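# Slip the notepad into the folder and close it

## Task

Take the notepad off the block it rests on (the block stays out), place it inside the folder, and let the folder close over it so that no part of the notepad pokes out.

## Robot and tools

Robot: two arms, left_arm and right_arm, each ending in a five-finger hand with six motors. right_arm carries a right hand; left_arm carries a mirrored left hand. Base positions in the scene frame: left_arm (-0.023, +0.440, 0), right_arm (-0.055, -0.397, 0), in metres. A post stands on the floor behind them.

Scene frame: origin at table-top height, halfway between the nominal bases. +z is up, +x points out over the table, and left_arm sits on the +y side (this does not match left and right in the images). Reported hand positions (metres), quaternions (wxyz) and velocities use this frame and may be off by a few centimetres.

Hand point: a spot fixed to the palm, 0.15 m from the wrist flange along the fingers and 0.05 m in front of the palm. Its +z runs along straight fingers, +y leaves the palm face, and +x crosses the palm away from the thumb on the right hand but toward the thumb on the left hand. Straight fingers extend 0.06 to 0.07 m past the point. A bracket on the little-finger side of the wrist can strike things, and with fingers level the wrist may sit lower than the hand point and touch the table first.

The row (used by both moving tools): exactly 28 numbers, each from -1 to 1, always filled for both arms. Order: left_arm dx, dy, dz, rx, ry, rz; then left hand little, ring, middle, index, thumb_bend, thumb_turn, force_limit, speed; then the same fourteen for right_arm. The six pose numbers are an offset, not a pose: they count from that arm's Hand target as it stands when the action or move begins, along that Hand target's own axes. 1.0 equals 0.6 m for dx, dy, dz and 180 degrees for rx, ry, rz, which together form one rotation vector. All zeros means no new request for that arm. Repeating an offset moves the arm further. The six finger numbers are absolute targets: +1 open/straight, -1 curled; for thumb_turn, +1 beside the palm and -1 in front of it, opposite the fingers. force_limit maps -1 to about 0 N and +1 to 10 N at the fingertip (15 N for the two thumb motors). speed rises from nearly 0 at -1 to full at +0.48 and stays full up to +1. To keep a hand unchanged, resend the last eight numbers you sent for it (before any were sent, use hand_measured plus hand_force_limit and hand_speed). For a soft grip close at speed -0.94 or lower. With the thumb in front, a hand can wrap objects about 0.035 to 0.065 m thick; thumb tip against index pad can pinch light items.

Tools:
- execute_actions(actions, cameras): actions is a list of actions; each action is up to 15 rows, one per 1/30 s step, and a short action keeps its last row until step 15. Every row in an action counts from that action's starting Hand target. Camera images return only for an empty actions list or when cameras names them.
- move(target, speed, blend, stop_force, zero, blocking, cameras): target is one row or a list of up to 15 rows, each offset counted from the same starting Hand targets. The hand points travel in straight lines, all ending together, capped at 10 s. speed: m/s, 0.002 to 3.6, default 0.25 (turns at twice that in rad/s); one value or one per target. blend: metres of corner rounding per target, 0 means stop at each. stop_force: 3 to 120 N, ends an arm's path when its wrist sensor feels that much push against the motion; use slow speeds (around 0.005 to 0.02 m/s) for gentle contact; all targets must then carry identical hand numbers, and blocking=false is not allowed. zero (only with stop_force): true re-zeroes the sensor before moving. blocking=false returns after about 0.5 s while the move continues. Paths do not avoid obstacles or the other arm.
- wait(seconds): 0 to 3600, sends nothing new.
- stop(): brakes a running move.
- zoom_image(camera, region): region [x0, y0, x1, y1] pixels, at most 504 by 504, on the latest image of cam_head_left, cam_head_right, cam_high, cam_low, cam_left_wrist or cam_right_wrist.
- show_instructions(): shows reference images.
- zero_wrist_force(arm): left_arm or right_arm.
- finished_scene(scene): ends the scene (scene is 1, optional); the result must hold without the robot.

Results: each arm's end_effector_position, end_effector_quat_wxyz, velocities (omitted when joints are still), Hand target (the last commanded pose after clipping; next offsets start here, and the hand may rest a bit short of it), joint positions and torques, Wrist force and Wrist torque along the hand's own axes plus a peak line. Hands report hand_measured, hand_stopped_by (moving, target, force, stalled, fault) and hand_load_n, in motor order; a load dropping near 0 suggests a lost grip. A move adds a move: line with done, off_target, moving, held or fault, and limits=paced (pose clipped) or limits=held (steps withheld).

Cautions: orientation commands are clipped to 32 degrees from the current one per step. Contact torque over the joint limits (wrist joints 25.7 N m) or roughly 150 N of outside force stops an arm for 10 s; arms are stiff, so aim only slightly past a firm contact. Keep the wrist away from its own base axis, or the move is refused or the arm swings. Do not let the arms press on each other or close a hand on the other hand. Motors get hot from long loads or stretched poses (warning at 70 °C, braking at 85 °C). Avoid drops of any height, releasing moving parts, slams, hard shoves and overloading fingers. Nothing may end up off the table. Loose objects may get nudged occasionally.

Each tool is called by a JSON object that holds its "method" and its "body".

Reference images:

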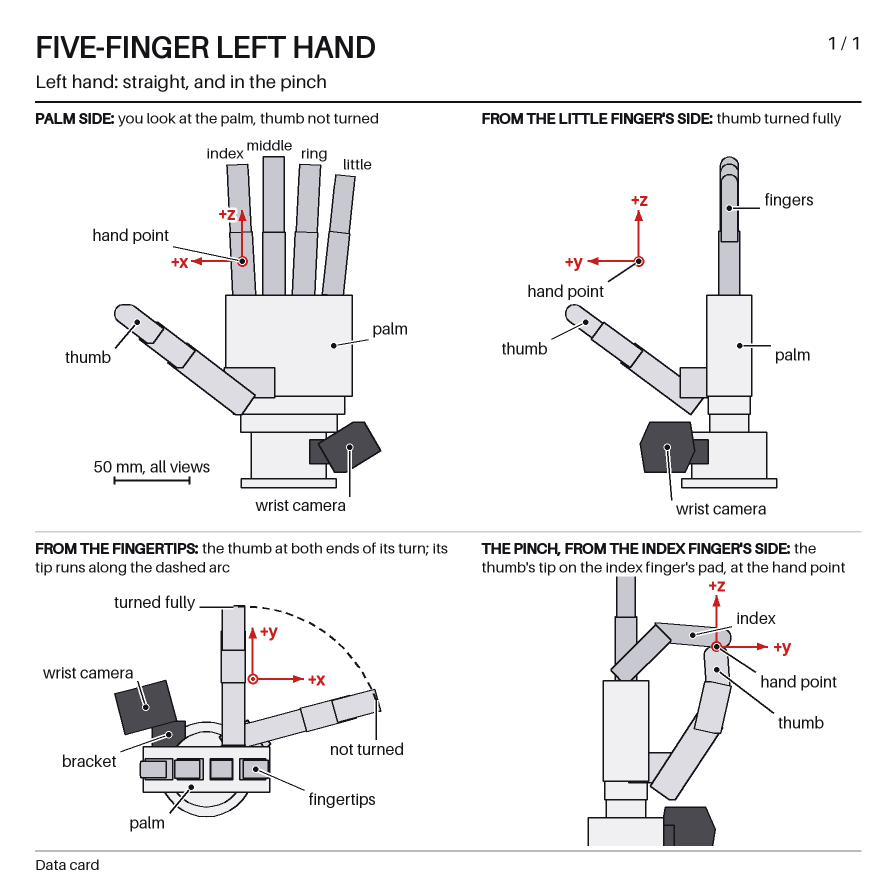

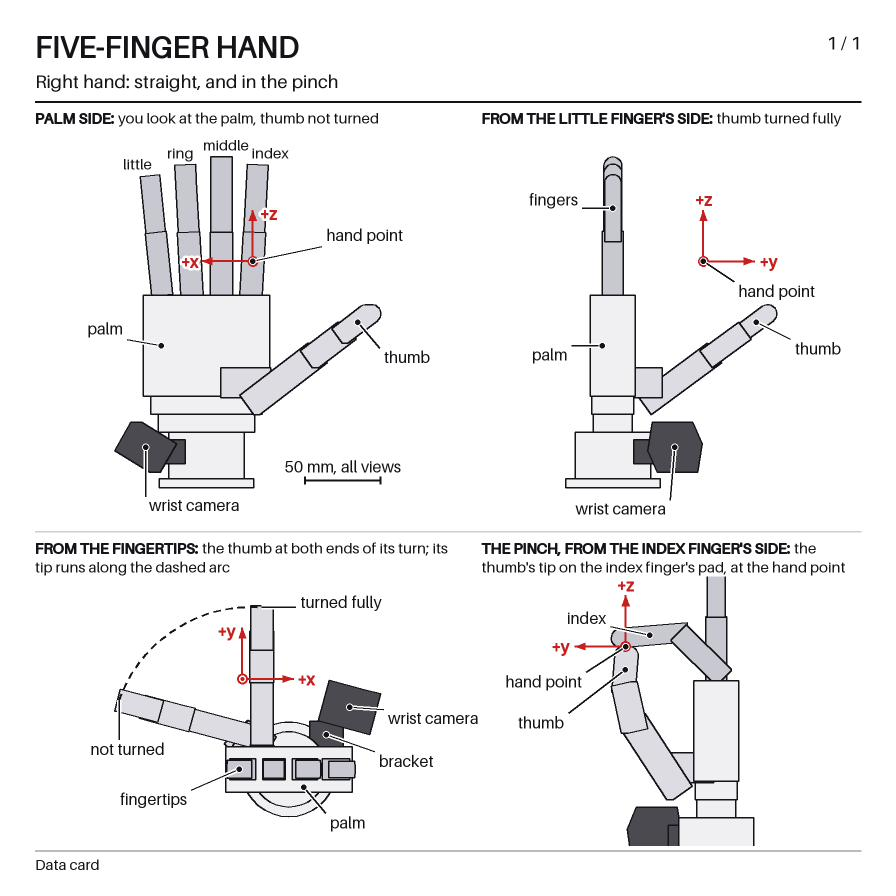

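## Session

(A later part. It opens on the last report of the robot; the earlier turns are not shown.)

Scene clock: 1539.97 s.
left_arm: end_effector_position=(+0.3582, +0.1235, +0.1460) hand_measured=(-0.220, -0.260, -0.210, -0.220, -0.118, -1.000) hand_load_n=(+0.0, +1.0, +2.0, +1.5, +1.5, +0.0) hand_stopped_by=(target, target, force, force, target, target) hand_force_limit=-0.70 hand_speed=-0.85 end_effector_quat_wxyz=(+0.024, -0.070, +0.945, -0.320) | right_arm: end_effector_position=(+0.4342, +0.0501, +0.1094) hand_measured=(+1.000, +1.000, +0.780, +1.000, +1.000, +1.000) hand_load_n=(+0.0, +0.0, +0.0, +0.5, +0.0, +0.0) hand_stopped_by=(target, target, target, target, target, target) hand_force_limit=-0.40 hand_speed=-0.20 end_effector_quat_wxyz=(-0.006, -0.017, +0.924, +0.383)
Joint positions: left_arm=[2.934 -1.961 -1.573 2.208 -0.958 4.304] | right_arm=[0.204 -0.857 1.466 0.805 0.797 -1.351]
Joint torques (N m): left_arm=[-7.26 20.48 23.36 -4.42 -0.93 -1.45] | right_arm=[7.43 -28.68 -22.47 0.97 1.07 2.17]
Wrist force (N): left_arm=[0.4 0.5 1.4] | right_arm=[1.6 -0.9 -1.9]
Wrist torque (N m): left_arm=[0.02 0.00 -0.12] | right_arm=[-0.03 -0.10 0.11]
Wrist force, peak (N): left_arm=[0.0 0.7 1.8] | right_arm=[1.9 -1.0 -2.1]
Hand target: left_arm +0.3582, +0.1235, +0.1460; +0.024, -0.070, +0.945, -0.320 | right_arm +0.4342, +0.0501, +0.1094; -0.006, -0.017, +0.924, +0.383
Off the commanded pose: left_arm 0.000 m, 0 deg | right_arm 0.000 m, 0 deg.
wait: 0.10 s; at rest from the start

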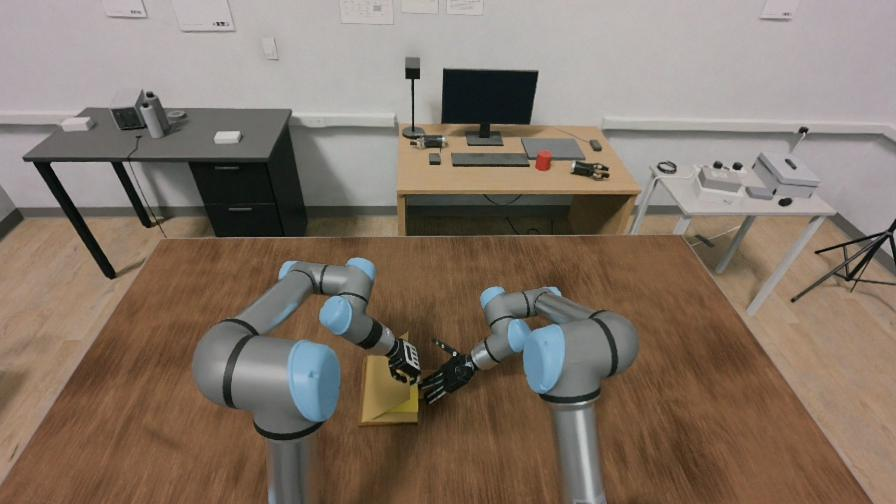

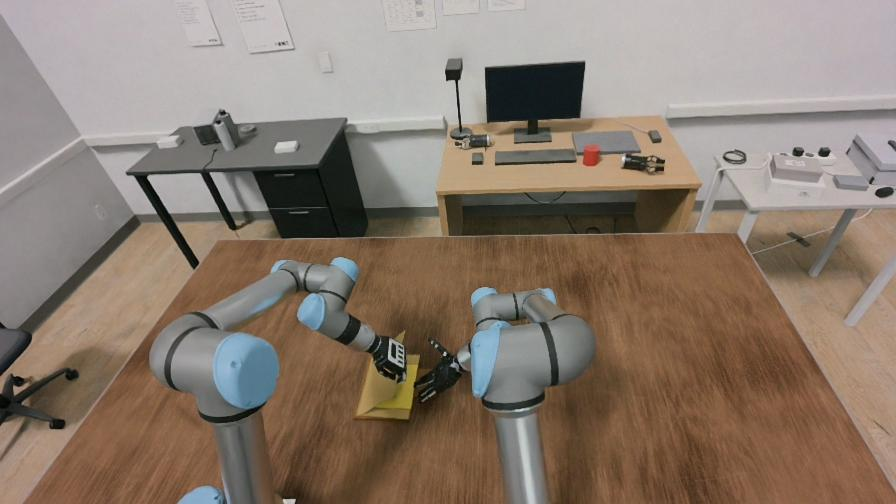

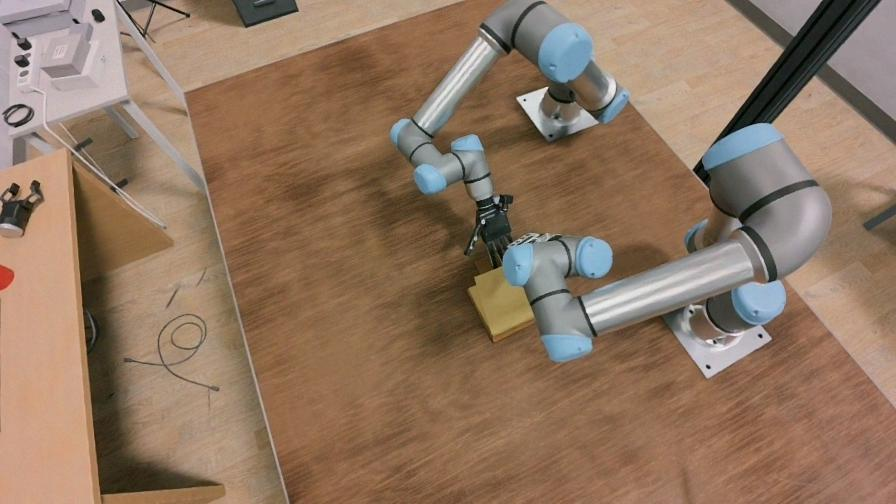

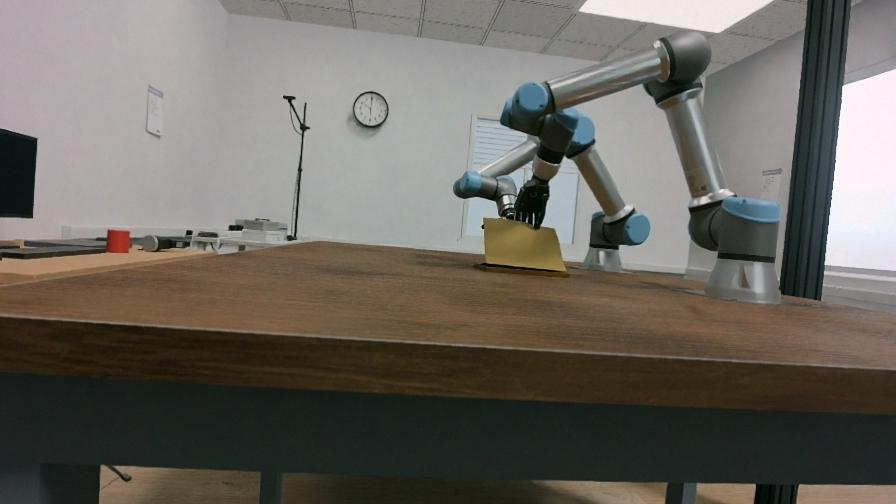

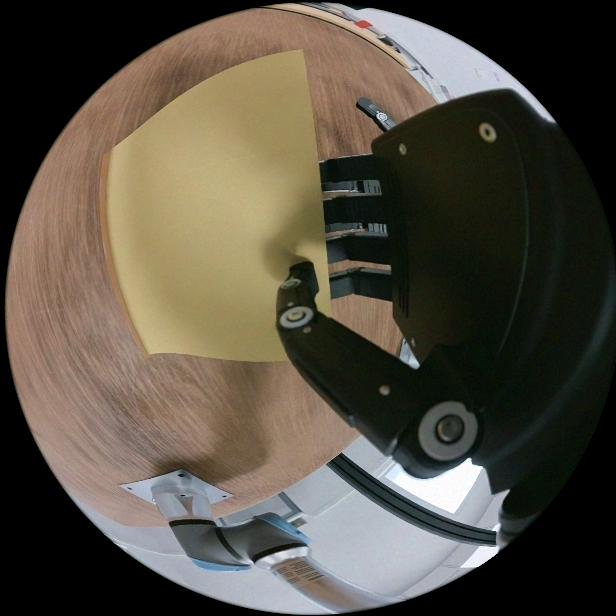

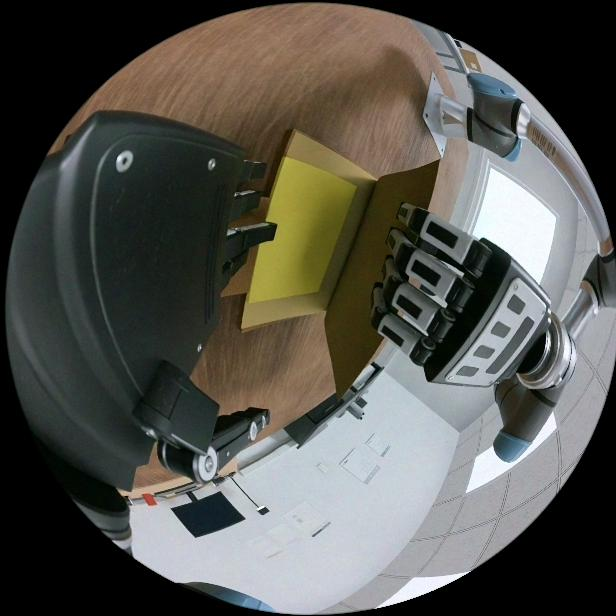

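{"method": "move", "body": {"target": [0,0,0,0,0,0,-0.22,-0.26,-0.26,-0.22,-0.12,-1,-0.7,-0.85,-0.0018,0.03535,0.0353,0,0,0,1,1,0.78,1,1,1,-0.4,-0.2], "speed": 0.04, "cameras": ["cam_right_wrist"]}}

{"method": "zoom_image", "body": {"camera": "cam_right_wrist", "region": [200, 110, 400, 350]}}

Scene clock: 1554.57 s.
left_arm: end_effector_position=(+0.3582, +0.1235, +0.1460) hand_measured=(-0.220, -0.260, -0.210, -0.220, -0.118, -1.000) hand_load_n=(+0.0, +1.0, +2.0, +1.5, +1.5, +0.0) hand_stopped_by=(target, target, force, force, target, target) hand_force_limit=-0.70 hand_speed=-0.85 end_effector_quat_wxyz=(+0.024, -0.070, +0.945, -0.320) | right_arm: end_effector_position=(+0.4343, +0.0801, +0.1093) hand_measured=(+1.000, +1.000, +0.780, +1.000, +1.000, +1.000) hand_load_n=(+0.0, +0.0, +0.0, +0.0, +0.0, +0.0) hand_stopped_by=(target, target, target, target, target, target) hand_force_limit=-0.40 hand_speed=-0.20 end_effector_quat_wxyz=(-0.006, -0.017, +0.924, +0.383) end_effector_velocity=(-0.001, -0.001, -0.001) end_effector_angular_velocity=(+0.001, +0.001, +0.003)
Joint positions: left_arm=[2.934 -1.961 -1.573 2.208 -0.958 4.304] | right_arm=[0.262 -0.837 1.414 0.784 0.808 -1.273]
Joint velocities: left_arm=[within noise] | right_arm=[-0.002 0 0.004 0.001 -0.002 -0.006]
Joint torques (N m): left_arm=[-6.88 20.12 23.45 -4.49 -0.95 -1.46] | right_arm=[-5.72 -49.62 -7.75 3.16 -0.59 -2.82]
Wrist force (N): left_arm=[0.4 0.7 1.4] | right_arm=[1.7 -1.0 -2.0]
Wrist torque (N m): left_arm=[0.04 0.01 -0.13] | right_arm=[-0.03 -0.11 0.18]
Wrist force, peak (N): left_arm=[0.0 0.8 1.7] | right_arm=[1.7 -1.4 -2.3]
Hand target: left_arm +0.3582, +0.1235, +0.1460; +0.024, -0.070, +0.945, -0.320 | right_arm +0.4342, +0.0801, +0.1094; -0.006, -0.017, +0.924, +0.383
Off the commanded pose: left_arm 0.000 m, 0 deg | right_arm 0.000 m, 0 deg.
move: done

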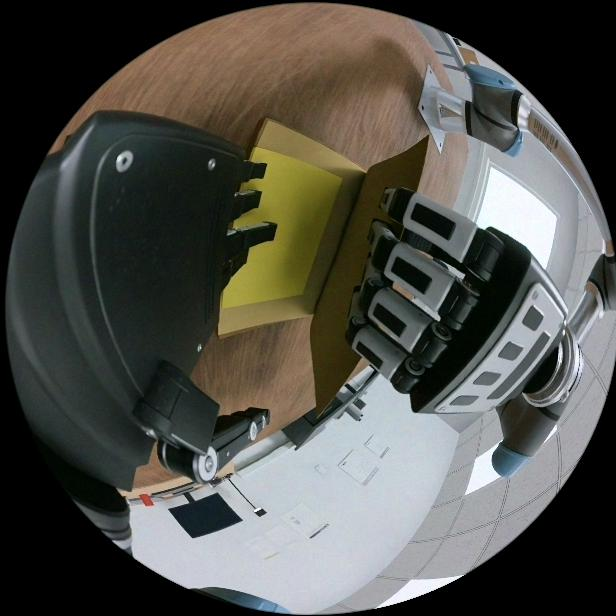

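Scaled by 2.100 from the camera's image (finer frame: 880x880).

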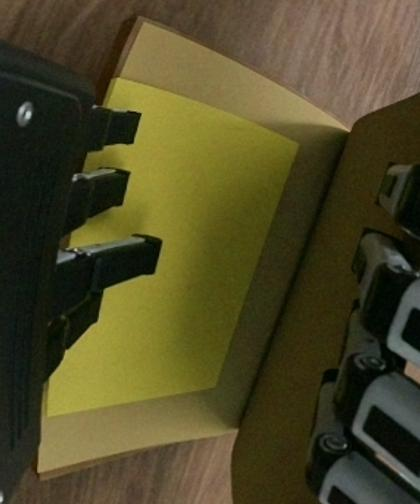

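{"method": "move", "body": {"target": [0,0,0,0,0,0,-0.22,-0.26,-0.26,-0.22,-0.12,-1,-0.7,-0.85,-0.0008,0.0165,0.0165,0,0,0,1,1,0.78,1,1,1,-0.4,-0.2], "speed": 0.03, "cameras": ["cam_right_wrist", "cam_low"]}}

{"method": "zoom_image", "body": {"camera": "cam_right_wrist", "region": [200, 110, 400, 350]}}

{"method": "zoom_image", "body": {"camera": "cam_low", "region": [440, 170, 640, 290]}}

Scene clock: 1557.83 s.
left_arm: end_effector_position=(+0.3582, +0.1235, +0.1460) hand_measured=(-0.220, -0.260, -0.210, -0.220, -0.118, -1.000) hand_load_n=(+0.0, +1.0, +1.5, +1.5, +1.5, +0.0) hand_stopped_by=(target, target, force, force, target, target) hand_force_limit=-0.70 hand_speed=-0.85 end_effector_quat_wxyz=(+0.024, -0.070, +0.945, -0.320) | right_arm: end_effector_position=(+0.4342, +0.0942, +0.1094) hand_measured=(+1.000, +1.000, +0.780, +1.000, +1.000, +1.000) hand_load_n=(+0.0, +0.0, +0.5, -0.5, +0.0, +0.0) hand_stopped_by=(target, target, target, target, target, target) hand_force_limit=-0.40 hand_speed=-0.20 end_effector_quat_wxyz=(-0.006, -0.017, +0.924, +0.383)
Joint positions: left_arm=[2.934 -1.961 -1.573 2.208 -0.958 4.304] | right_arm=[0.288 -0.827 1.387 0.775 0.814 -1.237]
Joint torques (N m): left_arm=[-7.12 20.49 23.63 -4.56 -1.13 -1.53] | right_arm=[-7.17 -46.06 -6.48 2.66 -0.32 -3]
Wrist force (N): left_arm=[0.0 0.5 1.3] | right_arm=[1.9 -0.8 -2.0]
Wrist torque (N m): left_arm=[0.01 0.06 -0.14] | right_arm=[-0.02 -0.10 0.12]
Wrist force, peak (N): left_arm=[0.2 0.8 1.8] | right_arm=[1.9 -0.7 -2.5]
Hand target: left_arm +0.3582, +0.1235, +0.1460; +0.024, -0.070, +0.945, -0.320 | right_arm +0.4342, +0.0941, +0.1094; -0.006, -0.017, +0.924, +0.383
Off the commanded pose: left_arm 0.000 m, 0 deg | right_arm 0.000 m, 0 deg.
move: done
Images, in order (width x height): cam_low 896x504, cam_right_wrist 616x616.

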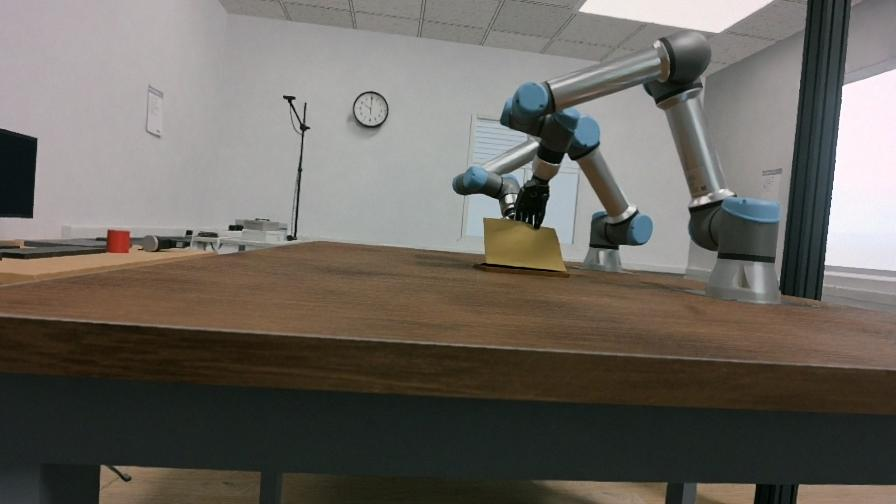

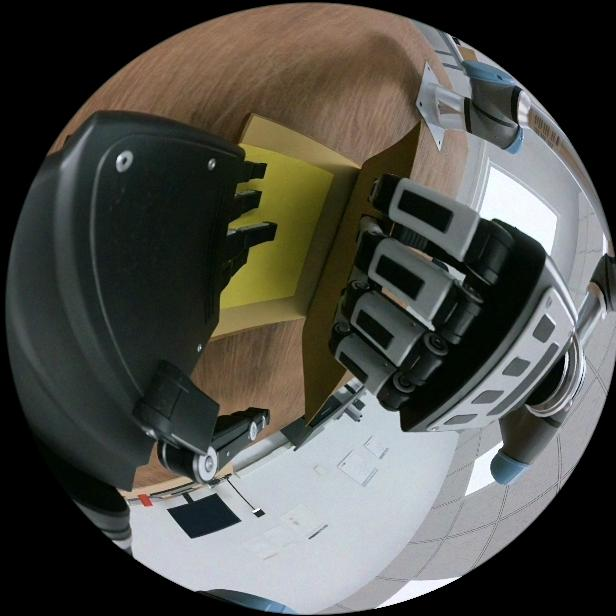

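Scaled by 2.100 from the camera's image (finer frame: 880x880).

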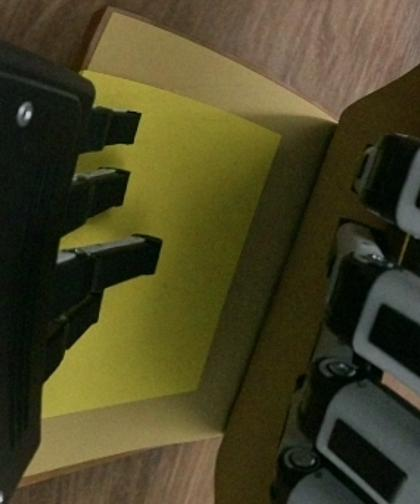

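Scaled by 2.520.

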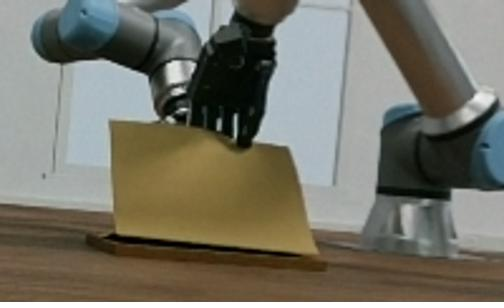

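{"method": "move", "body": {"target": [0,0,0,0,0,0,-0.22,-0.26,-0.26,-0.22,-0.12,-1,-0.7,-0.85,0.0026,-0.0519,-0.0518,0,0,0,1,1,0.78,1,1,1,-0.4,-0.2], "speed": 0.08, "cameras": ["cam_right_wrist", "cam_low"]}}

{"method": "zoom_image", "body": {"camera": "cam_right_wrist", "region": [200, 110, 400, 350]}}

{"method": "zoom_image", "body": {"camera": "cam_low", "region": [440, 170, 640, 290]}}

Scene clock: 1561.63 s.
left_arm: end_effector_position=(+0.3582, +0.1235, +0.1460) hand_measured=(-0.220, -0.260, -0.210, -0.220, -0.118, -1.000) hand_load_n=(+0.0, +1.0, +1.5, +1.5, +1.5, +0.0) hand_stopped_by=(target, target, force, force, target, target) hand_force_limit=-0.70 hand_speed=-0.85 end_effector_quat_wxyz=(+0.024, -0.070, +0.945, -0.320) | right_arm: end_effector_position=(+0.4342, +0.0501, +0.1095) hand_measured=(+1.000, +1.000, +0.780, +1.000, +1.000, +1.000) hand_load_n=(+0.0, +0.0, +0.0, +0.0, +0.0, +0.0) hand_stopped_by=(target, target, target, target, target, target) hand_force_limit=-0.40 hand_speed=-0.20 end_effector_quat_wxyz=(-0.006, -0.017, +0.924, +0.383)
Joint positions: left_arm=[2.934 -1.961 -1.573 2.208 -0.958 4.304] | right_arm=[0.204 -0.857 1.466 0.806 0.797 -1.352]
Joint torques (N m): left_arm=[-7.5 21.18 23.26 -4.48 -0.8 -1.5] | right_arm=[7.76 -29.02 -21.79 0.63 0.25 2.62]
Wrist force (N): left_arm=[0.1 1.0 1.2] | right_arm=[1.6 -0.8 -2.0]
Wrist torque (N m): left_arm=[0.09 0.04 -0.15] | right_arm=[-0.01 -0.09 0.07]
Wrist force, peak (N): left_arm=[0.3 1.0 1.8] | right_arm=[1.7 -1.7 -2.7]
Hand target: left_arm +0.3582, +0.1235, +0.1460; +0.024, -0.070, +0.945, -0.320 | right_arm +0.4342, +0.0501, +0.1094; -0.006, -0.017, +0.924, +0.383
Off the commanded pose: left_arm 0.000 m, 0 deg | right_arm 0.000 m, 0 deg.
move: done
Images, in order (width x height): cam_low 896x504, cam_right_wrist 616x616.

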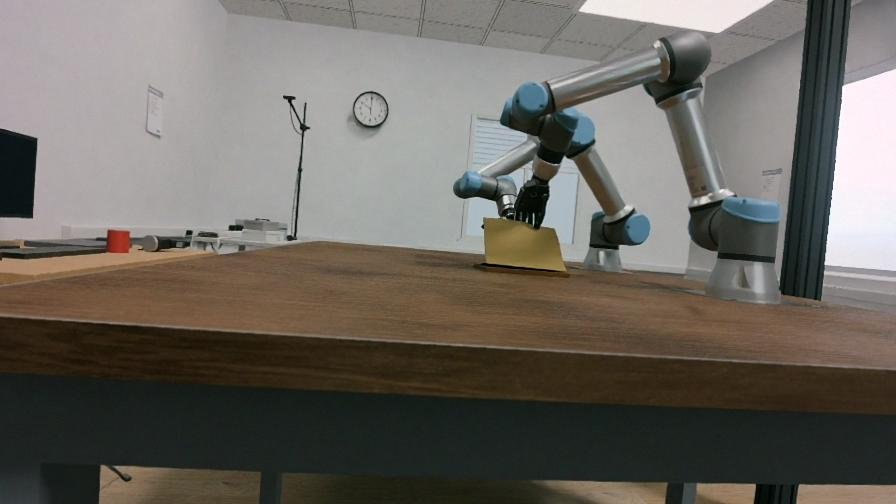

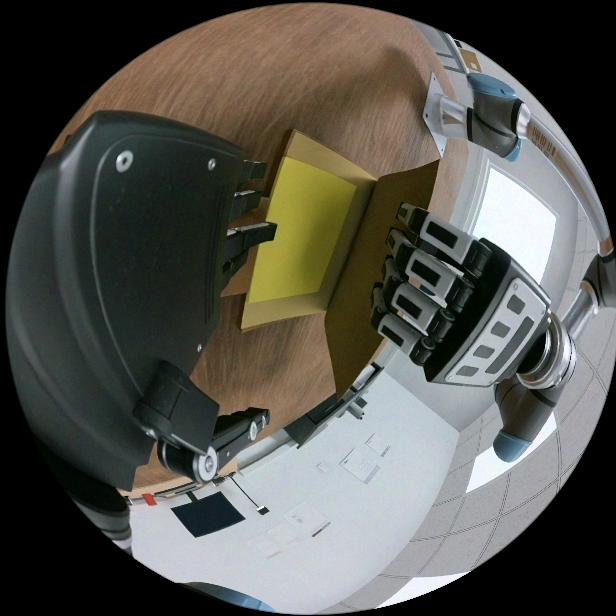

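Scaled by 2.100 from the camera's image (finer frame: 880x880).

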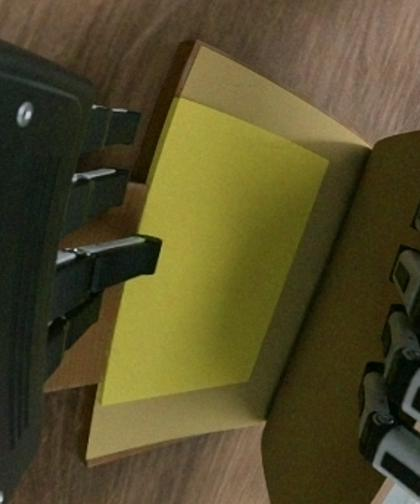

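Scaled by 2.520.

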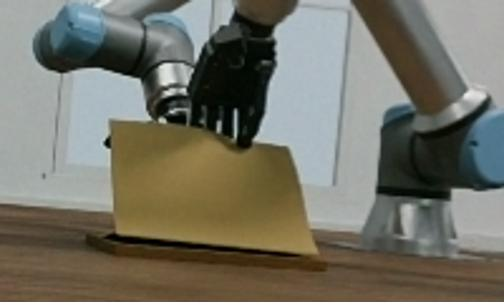

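{"method": "move", "body": {"target": [[0,0,0,0,0,0,-0.22,-0.26,-0.26,-0.22,-0.12,-1,-0.7,-0.85,-0.0024,0.0503,0.0444,0,0,0,1,1,0.78,1,1,1,-0.4,-0.2]], "speed": 0.08}}

{"method": "move", "body": {"target": [0,0,0,0,0,0,-0.22,-0.26,-0.26,-0.22,-0.12,-1,-0.7,-0.85,0,-0.01015,0.01015,0,0,0,1,1,0.78,1,1,1,-0.4,-0.2], "speed": 0.005, "stop_force": 3}}

Scene clock: 1568.33 s.
left_arm: end_effector_position=(+0.3582, +0.1235, +0.1460) hand_measured=(-0.220, -0.260, -0.210, -0.220, -0.118, -1.000) hand_load_n=(+0.0, +1.0, +2.0, +1.5, +1.5, +0.0) hand_stopped_by=(target, target, force, force, target, target) hand_force_limit=-0.70 hand_speed=-0.85 end_effector_quat_wxyz=(+0.024, -0.070, +0.945, -0.320) | right_arm: end_effector_position=(+0.4342, +0.0902, +0.1117) hand_measured=(+1.000, +1.000, +0.780, +1.000, +1.000, +1.000) hand_load_n=(+0.0, +0.0, +0.0, +0.0, +0.0, +0.0) hand_stopped_by=(target, target, target, target, target, target) hand_force_limit=-0.40 hand_speed=-0.20 end_effector_quat_wxyz=(-0.006, -0.017, +0.924, +0.383)
Joint positions: left_arm=[2.934 -1.961 -1.573 2.208 -0.958 4.304] | right_arm=[0.281 -0.833 1.393 0.782 0.812 -1.247]
Joint torques (N m): left_arm=[-7.02 21.29 23.4 -4.41 -0.61 -1.33] | right_arm=[-7.23 -55.1 -7.02 3.61 -3.03 -3.14]
Wrist force (N): left_arm=[0.0 0.8 1.4] | right_arm=[1.6 -0.8 -2.0]
Wrist torque (N m): left_arm=[0.06 0.05 -0.15] | right_arm=[-0.02 -0.08 0.26]
Wrist force, peak (N): left_arm=[0.0 0.4 1.9] | right_arm=[1.3 -1.7 -2.7]
Hand target: left_arm +0.3582, +0.1235, +0.1460; +0.024, -0.070, +0.945, -0.320 | right_arm +0.4342, +0.0903, +0.1119; -0.006, -0.017, +0.924, +0.383
Off the commanded pose: left_arm 0.000 m, 0 deg | right_arm 0.000 m, 0 deg.
move: done

Scene clock: 1570.33 s.
left_arm: end_effector_position=(+0.3582, +0.1235, +0.1460) hand_measured=(-0.220, -0.260, -0.210, -0.220, -0.118, -1.000) hand_load_n=(+0.0, +0.5, +1.5, +1.5, +1.5, +0.0) hand_stopped_by=(target, target, force, force, target, target) hand_force_limit=-0.70 hand_speed=-0.85 end_effector_quat_wxyz=(+0.024, -0.070, +0.945, -0.320) | right_arm: end_effector_position=(+0.4342, +0.0903, +0.1075) hand_measured=(+1.000, +1.000, +0.780, +1.000, +1.000, +1.000) hand_load_n=(+0.0, +0.0, +0.0, -1.5, +0.0, +0.0) hand_stopped_by=(target, target, target, target, target, target) hand_force_limit=-0.40 hand_speed=-0.20 end_effector_quat_wxyz=(-0.006, -0.017, +0.924, +0.383)
Joint positions: left_arm=[2.934 -1.961 -1.573 2.208 -0.958 4.304] | right_arm=[0.281 -0.828 1.396 0.774 0.812 -1.247]
Joint torques (N m): left_arm=[-6.83 20.85 22.99 -4.35 -0.58 -1.38] | right_arm=[-5.01 -54.26 -19.56 3.57 -2.36 -1.1]
Wrist force (N): left_arm=[0.2 1.0 1.5] | right_arm=[1.0 1.1 -4.4]
Wrist torque (N m): left_arm=[0.06 0.03 -0.14] | right_arm=[0.19 0.01 0.25]
Wrist force, peak (N): left_arm=[-0.1 0.9 1.8] | right_arm=[1.7 1.5 -5.1]
Hand target: left_arm +0.3582, +0.1235, +0.1460; +0.024, -0.070, +0.945, -0.320 | right_arm +0.4342, +0.0903, +0.1075; -0.006, -0.017, +0.924, +0.383 (not the last commanded pose)
Off the commanded pose: left_arm 0.000 m, 0 deg | right_arm 0.004 m, 0 deg.
move: contact (right_arm)

{"method": "move", "body": {"target": [0,0,0,0,0,0,-0.22,-0.26,-0.26,-0.22,-0.12,-1,-0.7,-0.85,-0.0009,0.01768,0.01765,0,0,0,1,1,0.78,1,1,1,-0.4,-0.2], "speed": 0.02, "cameras": ["cam_low"]}}

{"method": "zoom_image", "body": {"camera": "cam_low", "region": [440, 170, 640, 290]}}

{"method": "move", "body": {"target": [[0,0,0,0,0,0,-0.22,-0.26,-0.26,-0.22,-0.12,-1,-0.7,-0.85,0,0.0118,-0.0118,0,0,0,1,1,0.78,1,1,1,-0.4,-0.2],[0,0,0,0,0,0,-0.22,-0.26,-0.26,-0.22,-0.12,-1,-0.7,-0.85,0.0033,-0.0535,-0.0768,0,0,0,1,1,0.78,1,1,1,-0.4,-0.2]], "speed": 0.06, "blend": 0.004, "cameras": ["cam_right_wrist"]}}

{"method": "zoom_image", "body": {"camera": "cam_right_wrist", "region": [200, 110, 400, 350]}}

Scene clock: 1576.20 s.
left_arm: end_effector_position=(+0.3582, +0.1235, +0.1460) hand_measured=(-0.220, -0.260, -0.210, -0.220, -0.118, -1.000) hand_load_n=(+0.0, +1.0, +1.5, +1.5, +2.0, +0.0) hand_stopped_by=(target, target, force, force, target, target) hand_force_limit=-0.70 hand_speed=-0.85 end_effector_quat_wxyz=(+0.024, -0.070, +0.945, -0.320) | right_arm: end_effector_position=(+0.4342, +0.1054, +0.1075) hand_measured=(+1.000, +1.000, +0.780, +1.000, +1.000, +1.000) hand_load_n=(+0.0, +0.0, +0.0, -1.5, +0.0, +0.0) hand_stopped_by=(target, target, target, target, target, target) hand_force_limit=-0.40 hand_speed=-0.20 end_effector_quat_wxyz=(-0.006, -0.017, +0.924, +0.383)
Joint positions: left_arm=[2.934 -1.961 -1.573 2.208 -0.958 4.304] | right_arm=[0.308 -0.816 1.367 0.766 0.818 -1.21]
Joint torques (N m): left_arm=[-7.45 21.03 23.7 -4.26 -0.46 -1.4] | right_arm=[-7.12 -38.43 -9.83 1.06 0.94 -2.25]
Wrist force (N): left_arm=[0.0 1.4 1.4] | right_arm=[1.7 2.0 -6.1]
Wrist torque (N m): left_arm=[0.08 0.04 -0.15] | right_arm=[0.35 0.01 0.13]
Wrist force, peak (N): left_arm=[0.4 1.3 1.8] | right_arm=[1.9 1.8 -6.3]
Hand target: left_arm +0.3582, +0.1235, +0.1460; +0.024, -0.070, +0.945, -0.320 | right_arm +0.4342, +0.1053, +0.1075; -0.006, -0.017, +0.924, +0.383
Off the commanded pose: left_arm 0.000 m, 0 deg | right_arm 0.000 m, 0 deg.
move: done

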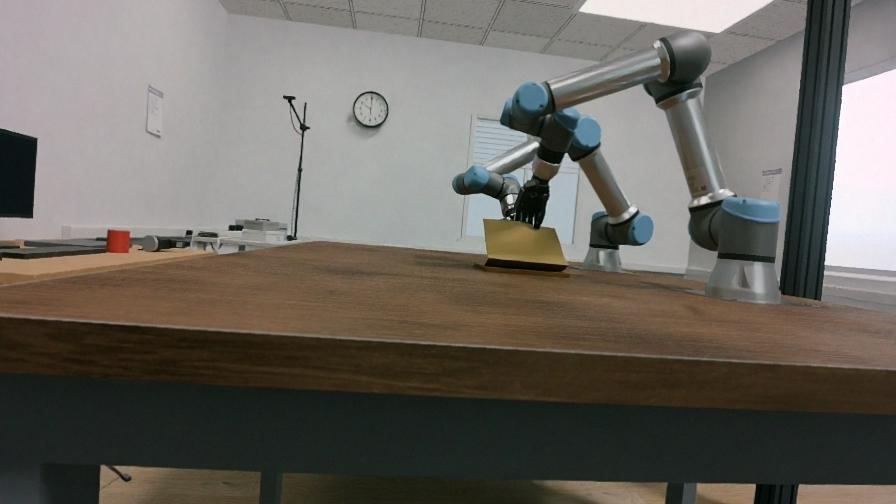

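Scaled by 2.520.

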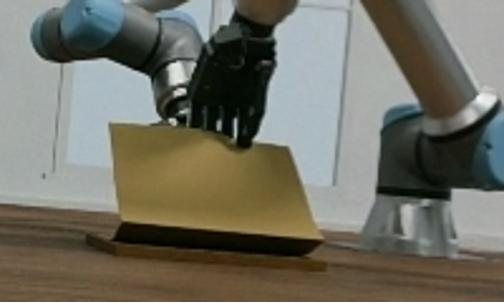

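Scene clock: 1577.63 s.
left_arm: end_effector_position=(+0.3582, +0.1235, +0.1460) hand_measured=(-0.220, -0.260, -0.210, -0.220, -0.118, -1.000) hand_load_n=(+0.0, +1.0, +2.0, +1.5, +2.0, +0.0) hand_stopped_by=(target, target, force, force, target, target) hand_force_limit=-0.70 hand_speed=-0.85 end_effector_quat_wxyz=(+0.024, -0.070, +0.945, -0.320) | right_arm: end_effector_position=(+0.4342, +0.0499, +0.1175) hand_measured=(+1.000, +1.000, +0.780, +1.000, +1.000, +1.000) hand_load_n=(+0.0, +0.0, +0.0, +0.0, +0.0, +0.0) hand_stopped_by=(target, target, target, target, target, target) hand_force_limit=-0.40 hand_speed=-0.20 end_effector_quat_wxyz=(-0.006, -0.017, +0.924, +0.383)
Joint positions: left_arm=[2.934 -1.961 -1.573 2.208 -0.958 4.304] | right_arm=[0.204 -0.868 1.461 0.821 0.797 -1.352]
Joint torques (N m): left_arm=[-7.39 21.03 23.58 -4.28 -0.4 -1.34] | right_arm=[7.01 -28.75 -21.77 0.38 -0.57 2.59]
Wrist force (N): left_arm=[0.0 0.3 1.2] | right_arm=[1.9 -1.2 -1.6]
Wrist torque (N m): left_arm=[-0.02 0.05 -0.13] | right_arm=[-0.10 -0.14 0.08]
Wrist force, peak (N): left_arm=[0.4 0.8 1.8] | right_arm=[2.3 2.0 -6.2]
Hand target: left_arm +0.3582, +0.1235, +0.1460; +0.024, -0.070, +0.945, -0.320 | right_arm +0.4342, +0.0499, +0.1173; -0.006, -0.017, +0.924, +0.383
Off the commanded pose: left_arm 0.000 m, 0 deg | right_arm 0.000 m, 0 deg.
move: done

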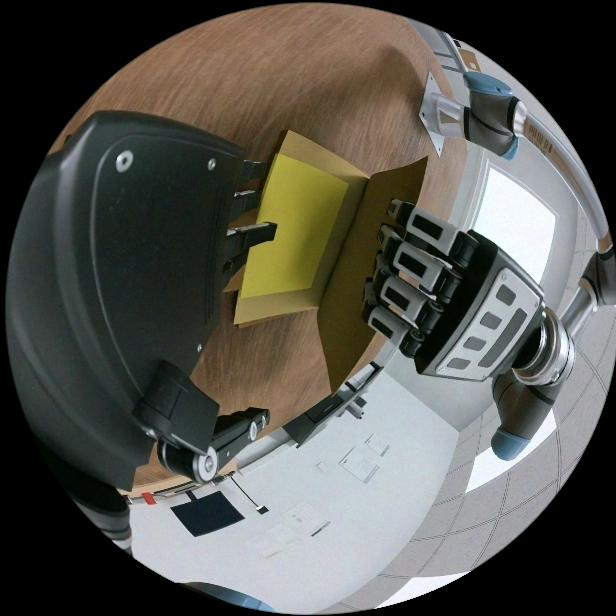

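Scaled by 2.100 from the camera's image (finer frame: 880x880).

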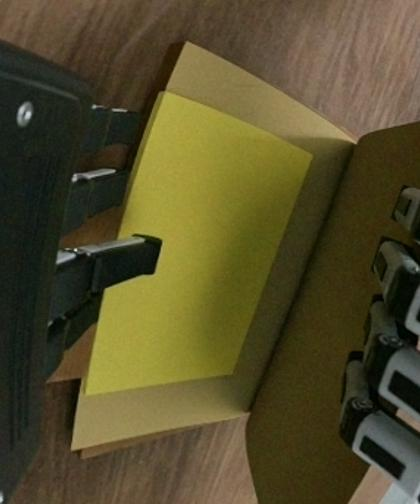

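{"method": "move", "body": {"target": [[0,0,0,0,0,0,-0.22,-0.26,-0.26,-0.22,-0.12,-1,-0.7,-0.85,-0.1165,-0.0029,-0.0029,0,0,0,0.6,0.6,0.6,1,1,1,-0.4,-0.2],[0,0,0,0,0,0,-0.22,-0.26,-0.26,-0.22,-0.12,-1,-0.7,-0.85,-0.119,0.0443,0.0441,0,0,0,0.6,0.6,0.6,1,1,1,-0.4,-0.2]], "speed": 0.12, "blend": 0.01, "cameras": ["cam_right_wrist", "cam_head_left"]}}

{"method": "zoom_image", "body": {"camera": "cam_right_wrist", "region": [200, 110, 400, 350]}}

{"method": "zoom_image", "body": {"camera": "cam_head_left", "region": [340, 320, 500, 440]}}

Scene clock: 1652.83 s.
left_arm: end_effector_position=(+0.3582, +0.1235, +0.1460) hand_measured=(-0.220, -0.260, -0.210, -0.220, -0.118, -1.000) hand_load_n=(+0.0, +1.0, +1.5, +1.5, +1.5, +0.0) hand_stopped_by=(target, target, force, force, target, target) hand_force_limit=-0.70 hand_speed=-0.85 end_effector_quat_wxyz=(+0.024, -0.070, +0.945, -0.320) | right_arm: end_effector_position=(+0.5042, +0.0900, +0.1175) hand_measured=(+0.600, +0.600, +0.600, +1.000, +1.000, +1.000) hand_load_n=(+0.0, +0.0, +0.0, +0.0, +0.0, +0.0) hand_stopped_by=(target, target, target, target, target, target) hand_force_limit=-0.40 hand_speed=-0.20 end_effector_quat_wxyz=(-0.006, -0.017, +0.924, +0.383)
Joint positions: left_arm=[2.934 -1.961 -1.573 2.208 -0.958 4.304] | right_arm=[0.248 -0.697 1.128 0.941 0.805 -1.291]
Joint torques (N m): left_arm=[-7.14 21.61 23.26 -4.14 -0.12 -1.39] | right_arm=[2.23 -58.71 -11.98 3.73 -3.37 -1.88]
Wrist force (N): left_arm=[0.2 0.5 1.6] | right_arm=[1.7 -0.5 -2.1]
Wrist torque (N m): left_arm=[-0.01 0.04 -0.11] | right_arm=[0.03 -0.11 0.28]
Wrist force, peak (N): left_arm=[0.1 0.8 1.7] | right_arm=[0.9 -2.0 -2.7]
Hand target: left_arm +0.3582, +0.1235, +0.1460; +0.024, -0.070, +0.945, -0.320 | right_arm +0.5042, +0.0900, +0.1176; -0.006, -0.017, +0.924, +0.383
Off the commanded pose: left_arm 0.000 m, 0 deg | right_arm 0.000 m, 0 deg.
move: done
Images, in order (width x height): cam_head_left 896x504, cam_right_wrist 616x616.

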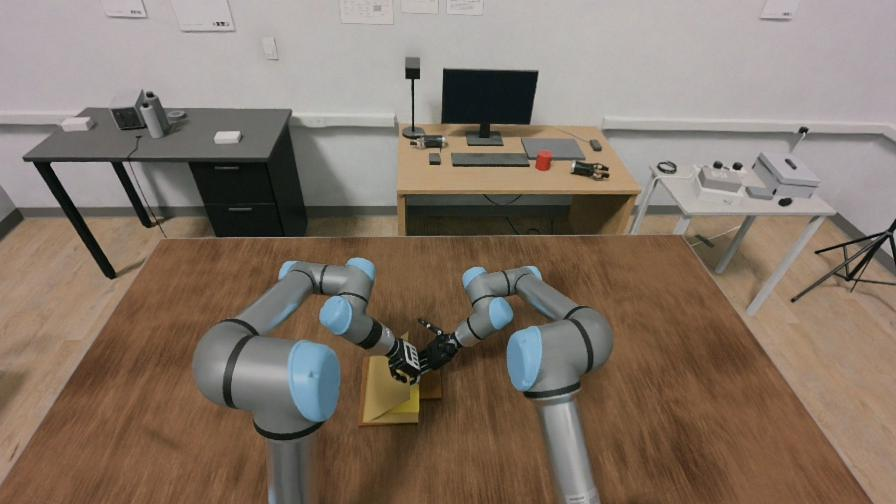

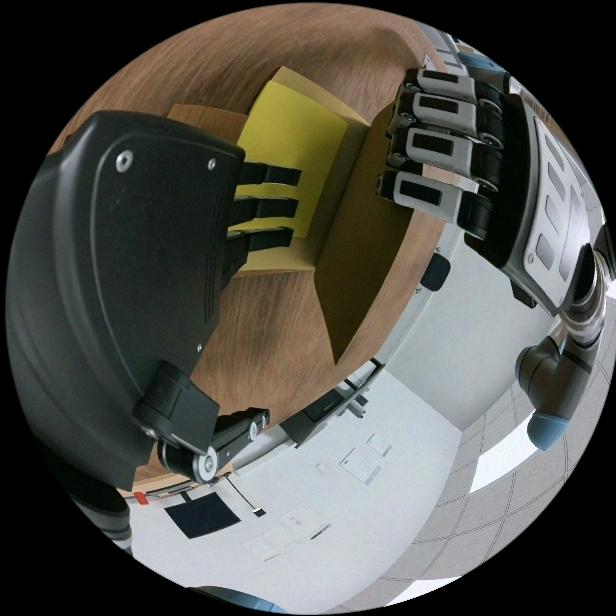

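Scaled by 2.100 from the camera's image (finer frame: 880x880).

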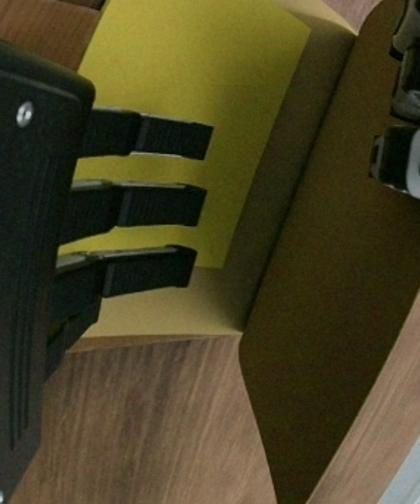

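Scaled by 3.150.

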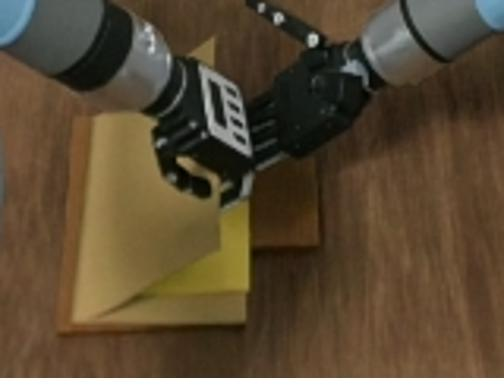

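{"method": "move", "body": {"target": [0,0,0,0,0,0,-0.22,-0.26,-0.26,-0.22,-0.12,-1,-0.7,-0.85,0,-0.0189,0.0188,0,0,0,0.6,0.6,0.6,1,1,1,-0.4,-0.2], "speed": 0.006, "stop_force": 3, "cameras": ["cam_right_wrist"]}}

{"method": "zoom_image", "body": {"camera": "cam_right_wrist", "region": [200, 110, 400, 350]}}

Scene clock: 1660.37 s.
left_arm: end_effector_position=(+0.3582, +0.1235, +0.1460) hand_measured=(-0.220, -0.260, -0.210, -0.220, -0.118, -1.000) hand_load_n=(+0.0, +1.0, +2.0, +1.5, +1.5, +0.0) hand_stopped_by=(target, target, force, force, target, target) hand_force_limit=-0.70 hand_speed=-0.85 end_effector_quat_wxyz=(+0.024, -0.070, +0.945, -0.320) | right_arm: end_effector_position=(+0.5042, +0.0900, +0.1026) hand_measured=(+0.600, +0.600, +0.600, +1.000, +1.000, +1.000) hand_load_n=(+0.0, +0.0, +0.0, -1.5, +0.0, +0.0) hand_stopped_by=(target, target, target, target, target, target) hand_force_limit=-0.40 hand_speed=-0.20 end_effector_quat_wxyz=(-0.006, -0.017, +0.924, +0.383)
Joint positions: left_arm=[2.934 -1.961 -1.573 2.208 -0.958 4.304] | right_arm=[0.248 -0.681 1.138 0.914 0.805 -1.291]
Joint torques (N m): left_arm=[-6.41 21.78 22.94 -4.12 0.21 -1.34] | right_arm=[-4.94 -58.18 -22.9 3.76 -1.79 -2.55]
Wrist force (N): left_arm=[0.1 0.7 1.1] | right_arm=[1.0 0.7 -3.4]
Wrist torque (N m): left_arm=[0.06 0.06 -0.15] | right_arm=[0.08 -0.04 0.23]
Wrist force, peak (N): left_arm=[0.3 0.6 1.8] | right_arm=[0.9 1.6 -5.3]
Hand target: left_arm +0.3582, +0.1235, +0.1460; +0.024, -0.070, +0.945, -0.320 | right_arm +0.5042, +0.0900, +0.1026; -0.006, -0.017, +0.924, +0.383 (not the last commanded pose)
Off the commanded pose: left_arm 0.000 m, 0 deg | right_arm 0.001 m, 0 deg.
move: contact (right_arm)

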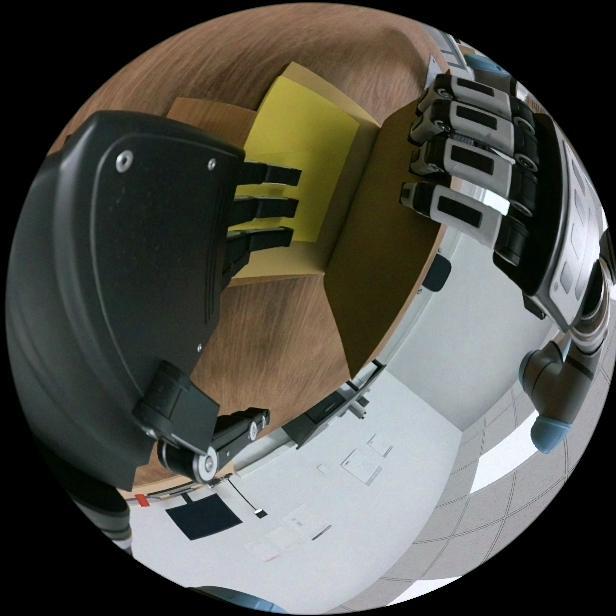

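Scaled by 2.100 from the camera's image (finer frame: 880x880).

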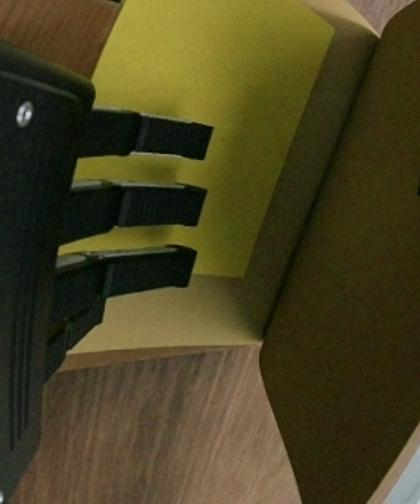

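{"method": "move", "body": {"target": [[0,0,0,0,0,0,-0.22,-0.26,-0.26,-0.22,-0.12,-1,-0.7,-0.85,0,0.0177,-0.0177,0,0,0,1,1,0.78,1,1,1,-0.4,-0.2],[0,0,0,0,0,0,-0.22,-0.26,-0.26,-0.22,-0.12,-1,-0.7,-0.85,0.0029,-0.0353,-0.0706,0,0,0,1,1,0.78,1,1,1,-0.4,-0.2],[0,0,0,0,0,0,-0.22,-0.26,-0.26,-0.22,-0.12,-1,-0.7,-0.85,0.1196,-0.0440,-0.0494,0,0,0,1,1,0.78,1,1,1,-0.4,-0.2]], "speed": 0.1, "blend": 0.005, "cameras": ["cam_right_wrist"]}}

{"method": "zoom_image", "body": {"camera": "cam_right_wrist", "region": [200, 110, 400, 350]}}

Scene clock: 1667.80 s.
left_arm: end_effector_position=(+0.3582, +0.1235, +0.1460) hand_measured=(-0.220, -0.260, -0.210, -0.220, -0.118, -1.000) hand_load_n=(+0.0, +1.0, +2.0, +1.5, +1.5, +0.0) hand_stopped_by=(target, target, force, force, target, target) hand_force_limit=-0.70 hand_speed=-0.85 end_effector_quat_wxyz=(+0.024, -0.070, +0.945, -0.320) | right_arm: end_effector_position=(+0.4340, +0.0478, +0.1048) hand_measured=(+1.000, +1.000, +0.780, +1.000, +1.000, +1.000) hand_load_n=(+0.0, -2.5, +0.0, -3.5, +0.0, +0.0) hand_stopped_by=(target, target, target, target, target, target) hand_force_limit=-0.40 hand_speed=-0.20 end_effector_quat_wxyz=(-0.006, -0.017, +0.924, +0.383)
Joint positions: left_arm=[2.934 -1.961 -1.573 2.208 -0.958 4.304] | right_arm=[0.2 -0.852 1.473 0.798 0.796 -1.357]
Joint torques (N m): left_arm=[-6.91 22.38 22.95 -4.11 0.43 -1.35] | right_arm=[-8.57 -25.09 -12.85 1.42 2.56 -2.89]
Wrist force (N): left_arm=[0.2 0.8 0.7] | right_arm=[5.2 5.4 -6.7]
Wrist torque (N m): left_arm=[0.10 0.02 -0.14] | right_arm=[0.27 0.04 0.42]
Wrist force, peak (N): left_arm=[0.4 0.3 1.9] | right_arm=[-1.1 6.1 -8.5]
Hand target: left_arm +0.3582, +0.1235, +0.1460; +0.024, -0.070, +0.945, -0.320 | right_arm +0.4340, +0.0478, +0.1047; -0.006, -0.017, +0.924, +0.383
Off the commanded pose: left_arm 0.000 m, 0 deg | right_arm 0.000 m, 0 deg.
move: done

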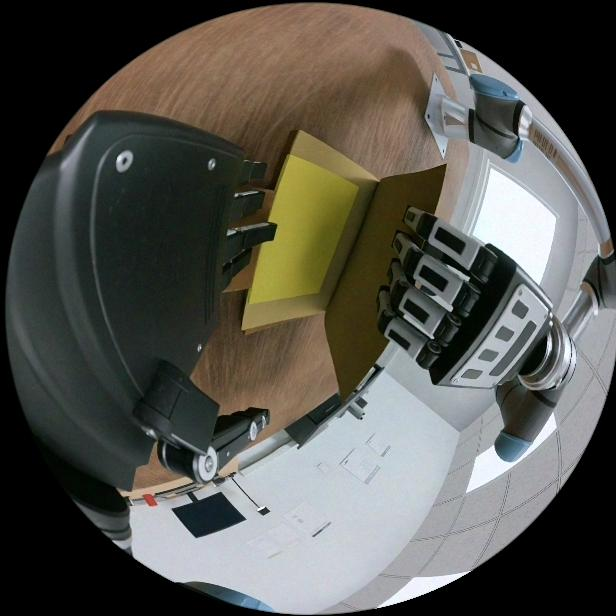

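Scaled by 2.100 from the camera's image (finer frame: 880x880).

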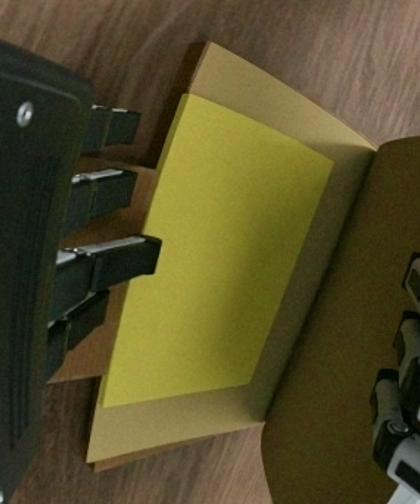

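{"method": "move", "body": {"target": [[0,0,0,0,0,0,-0.22,-0.26,-0.26,-0.22,-0.12,-1,-0.7,-0.85,0,0.00142,-0.00142,0,0,0,1,1,0.78,1,1,1,-0.4,-0.2],[0,0,0,0,0,0,-0.22,-0.26,-0.26,-0.22,-0.12,-1,-0.7,-0.85,0.0036,-0.0693,-0.0721,0,0,0,1,1,0.78,1,1,1,-0.4,-0.2]], "speed": 0.04, "cameras": ["cam_right_wrist"]}}

{"method": "zoom_image", "body": {"camera": "cam_right_wrist", "region": [200, 90, 400, 350]}}

Scene clock: 1674.60 s.
left_arm: end_effector_position=(+0.3582, +0.1235, +0.1460) hand_measured=(-0.220, -0.260, -0.210, -0.220, -0.118, -1.000) hand_load_n=(+0.0, +1.0, +1.5, +1.5, +1.5, +0.0) hand_stopped_by=(target, target, force, force, target, target) hand_force_limit=-0.70 hand_speed=-0.85 end_effector_quat_wxyz=(+0.024, -0.070, +0.945, -0.320) | right_arm: end_effector_position=(+0.4339, -0.0123, +0.1059) hand_measured=(+1.000, +1.000, +0.780, +1.000, +1.000, +1.000) hand_load_n=(+0.0, +0.0, +0.0, -0.5, +0.0, +0.0) hand_stopped_by=(target, target, target, target, target, target) hand_force_limit=-0.40 hand_speed=-0.20 end_effector_quat_wxyz=(-0.006, -0.017, +0.924, +0.383) end_effector_velocity=(+0.000, +0.001, +0.000) end_effector_angular_velocity=(+0.001, +0.003, -0.002)
Joint positions: left_arm=[2.934 -1.961 -1.573 2.208 -0.958 4.304] | right_arm=[0.077 -0.879 1.559 0.86 0.785 -1.529]
Joint velocities: left_arm=[within noise] | right_arm=[0.003 0 -0.001 -0.002 -0.001 0.008]
Joint torques (N m): left_arm=[-6.5 22.02 23.1 -3.97 0.63 -1.29] | right_arm=[6.31 -41.13 -20.44 0.8 -2.57 2.65]
Wrist force (N): left_arm=[0.2 0.3 1.3] | right_arm=[1.0 -0.4 -3.4]
Wrist torque (N m): left_arm=[0.00 0.03 -0.12] | right_arm=[-0.03 -0.06 0.11]
Wrist force, peak (N): left_arm=[0.2 1.0 1.6] | right_arm=[5.8 6.3 -6.7]
Hand target: left_arm +0.3582, +0.1235, +0.1460; +0.024, -0.070, +0.945, -0.320 | right_arm +0.4340, -0.0122, +0.1058; -0.006, -0.017, +0.924, +0.383
Off the commanded pose: left_arm 0.000 m, 0 deg | right_arm 0.000 m, 0 deg.
move: done

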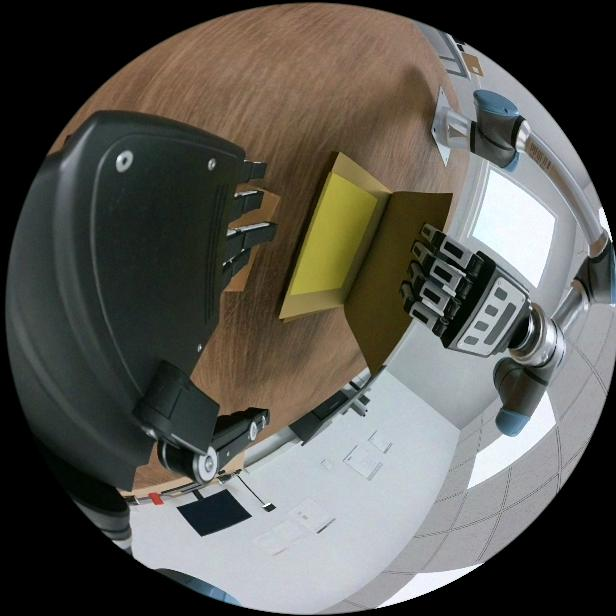

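Scaled by 1.938 from the camera's image (finer frame: 880x880).

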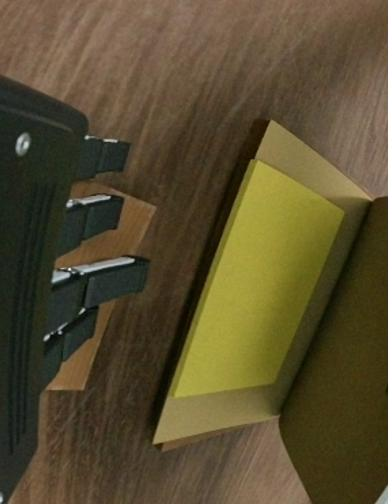

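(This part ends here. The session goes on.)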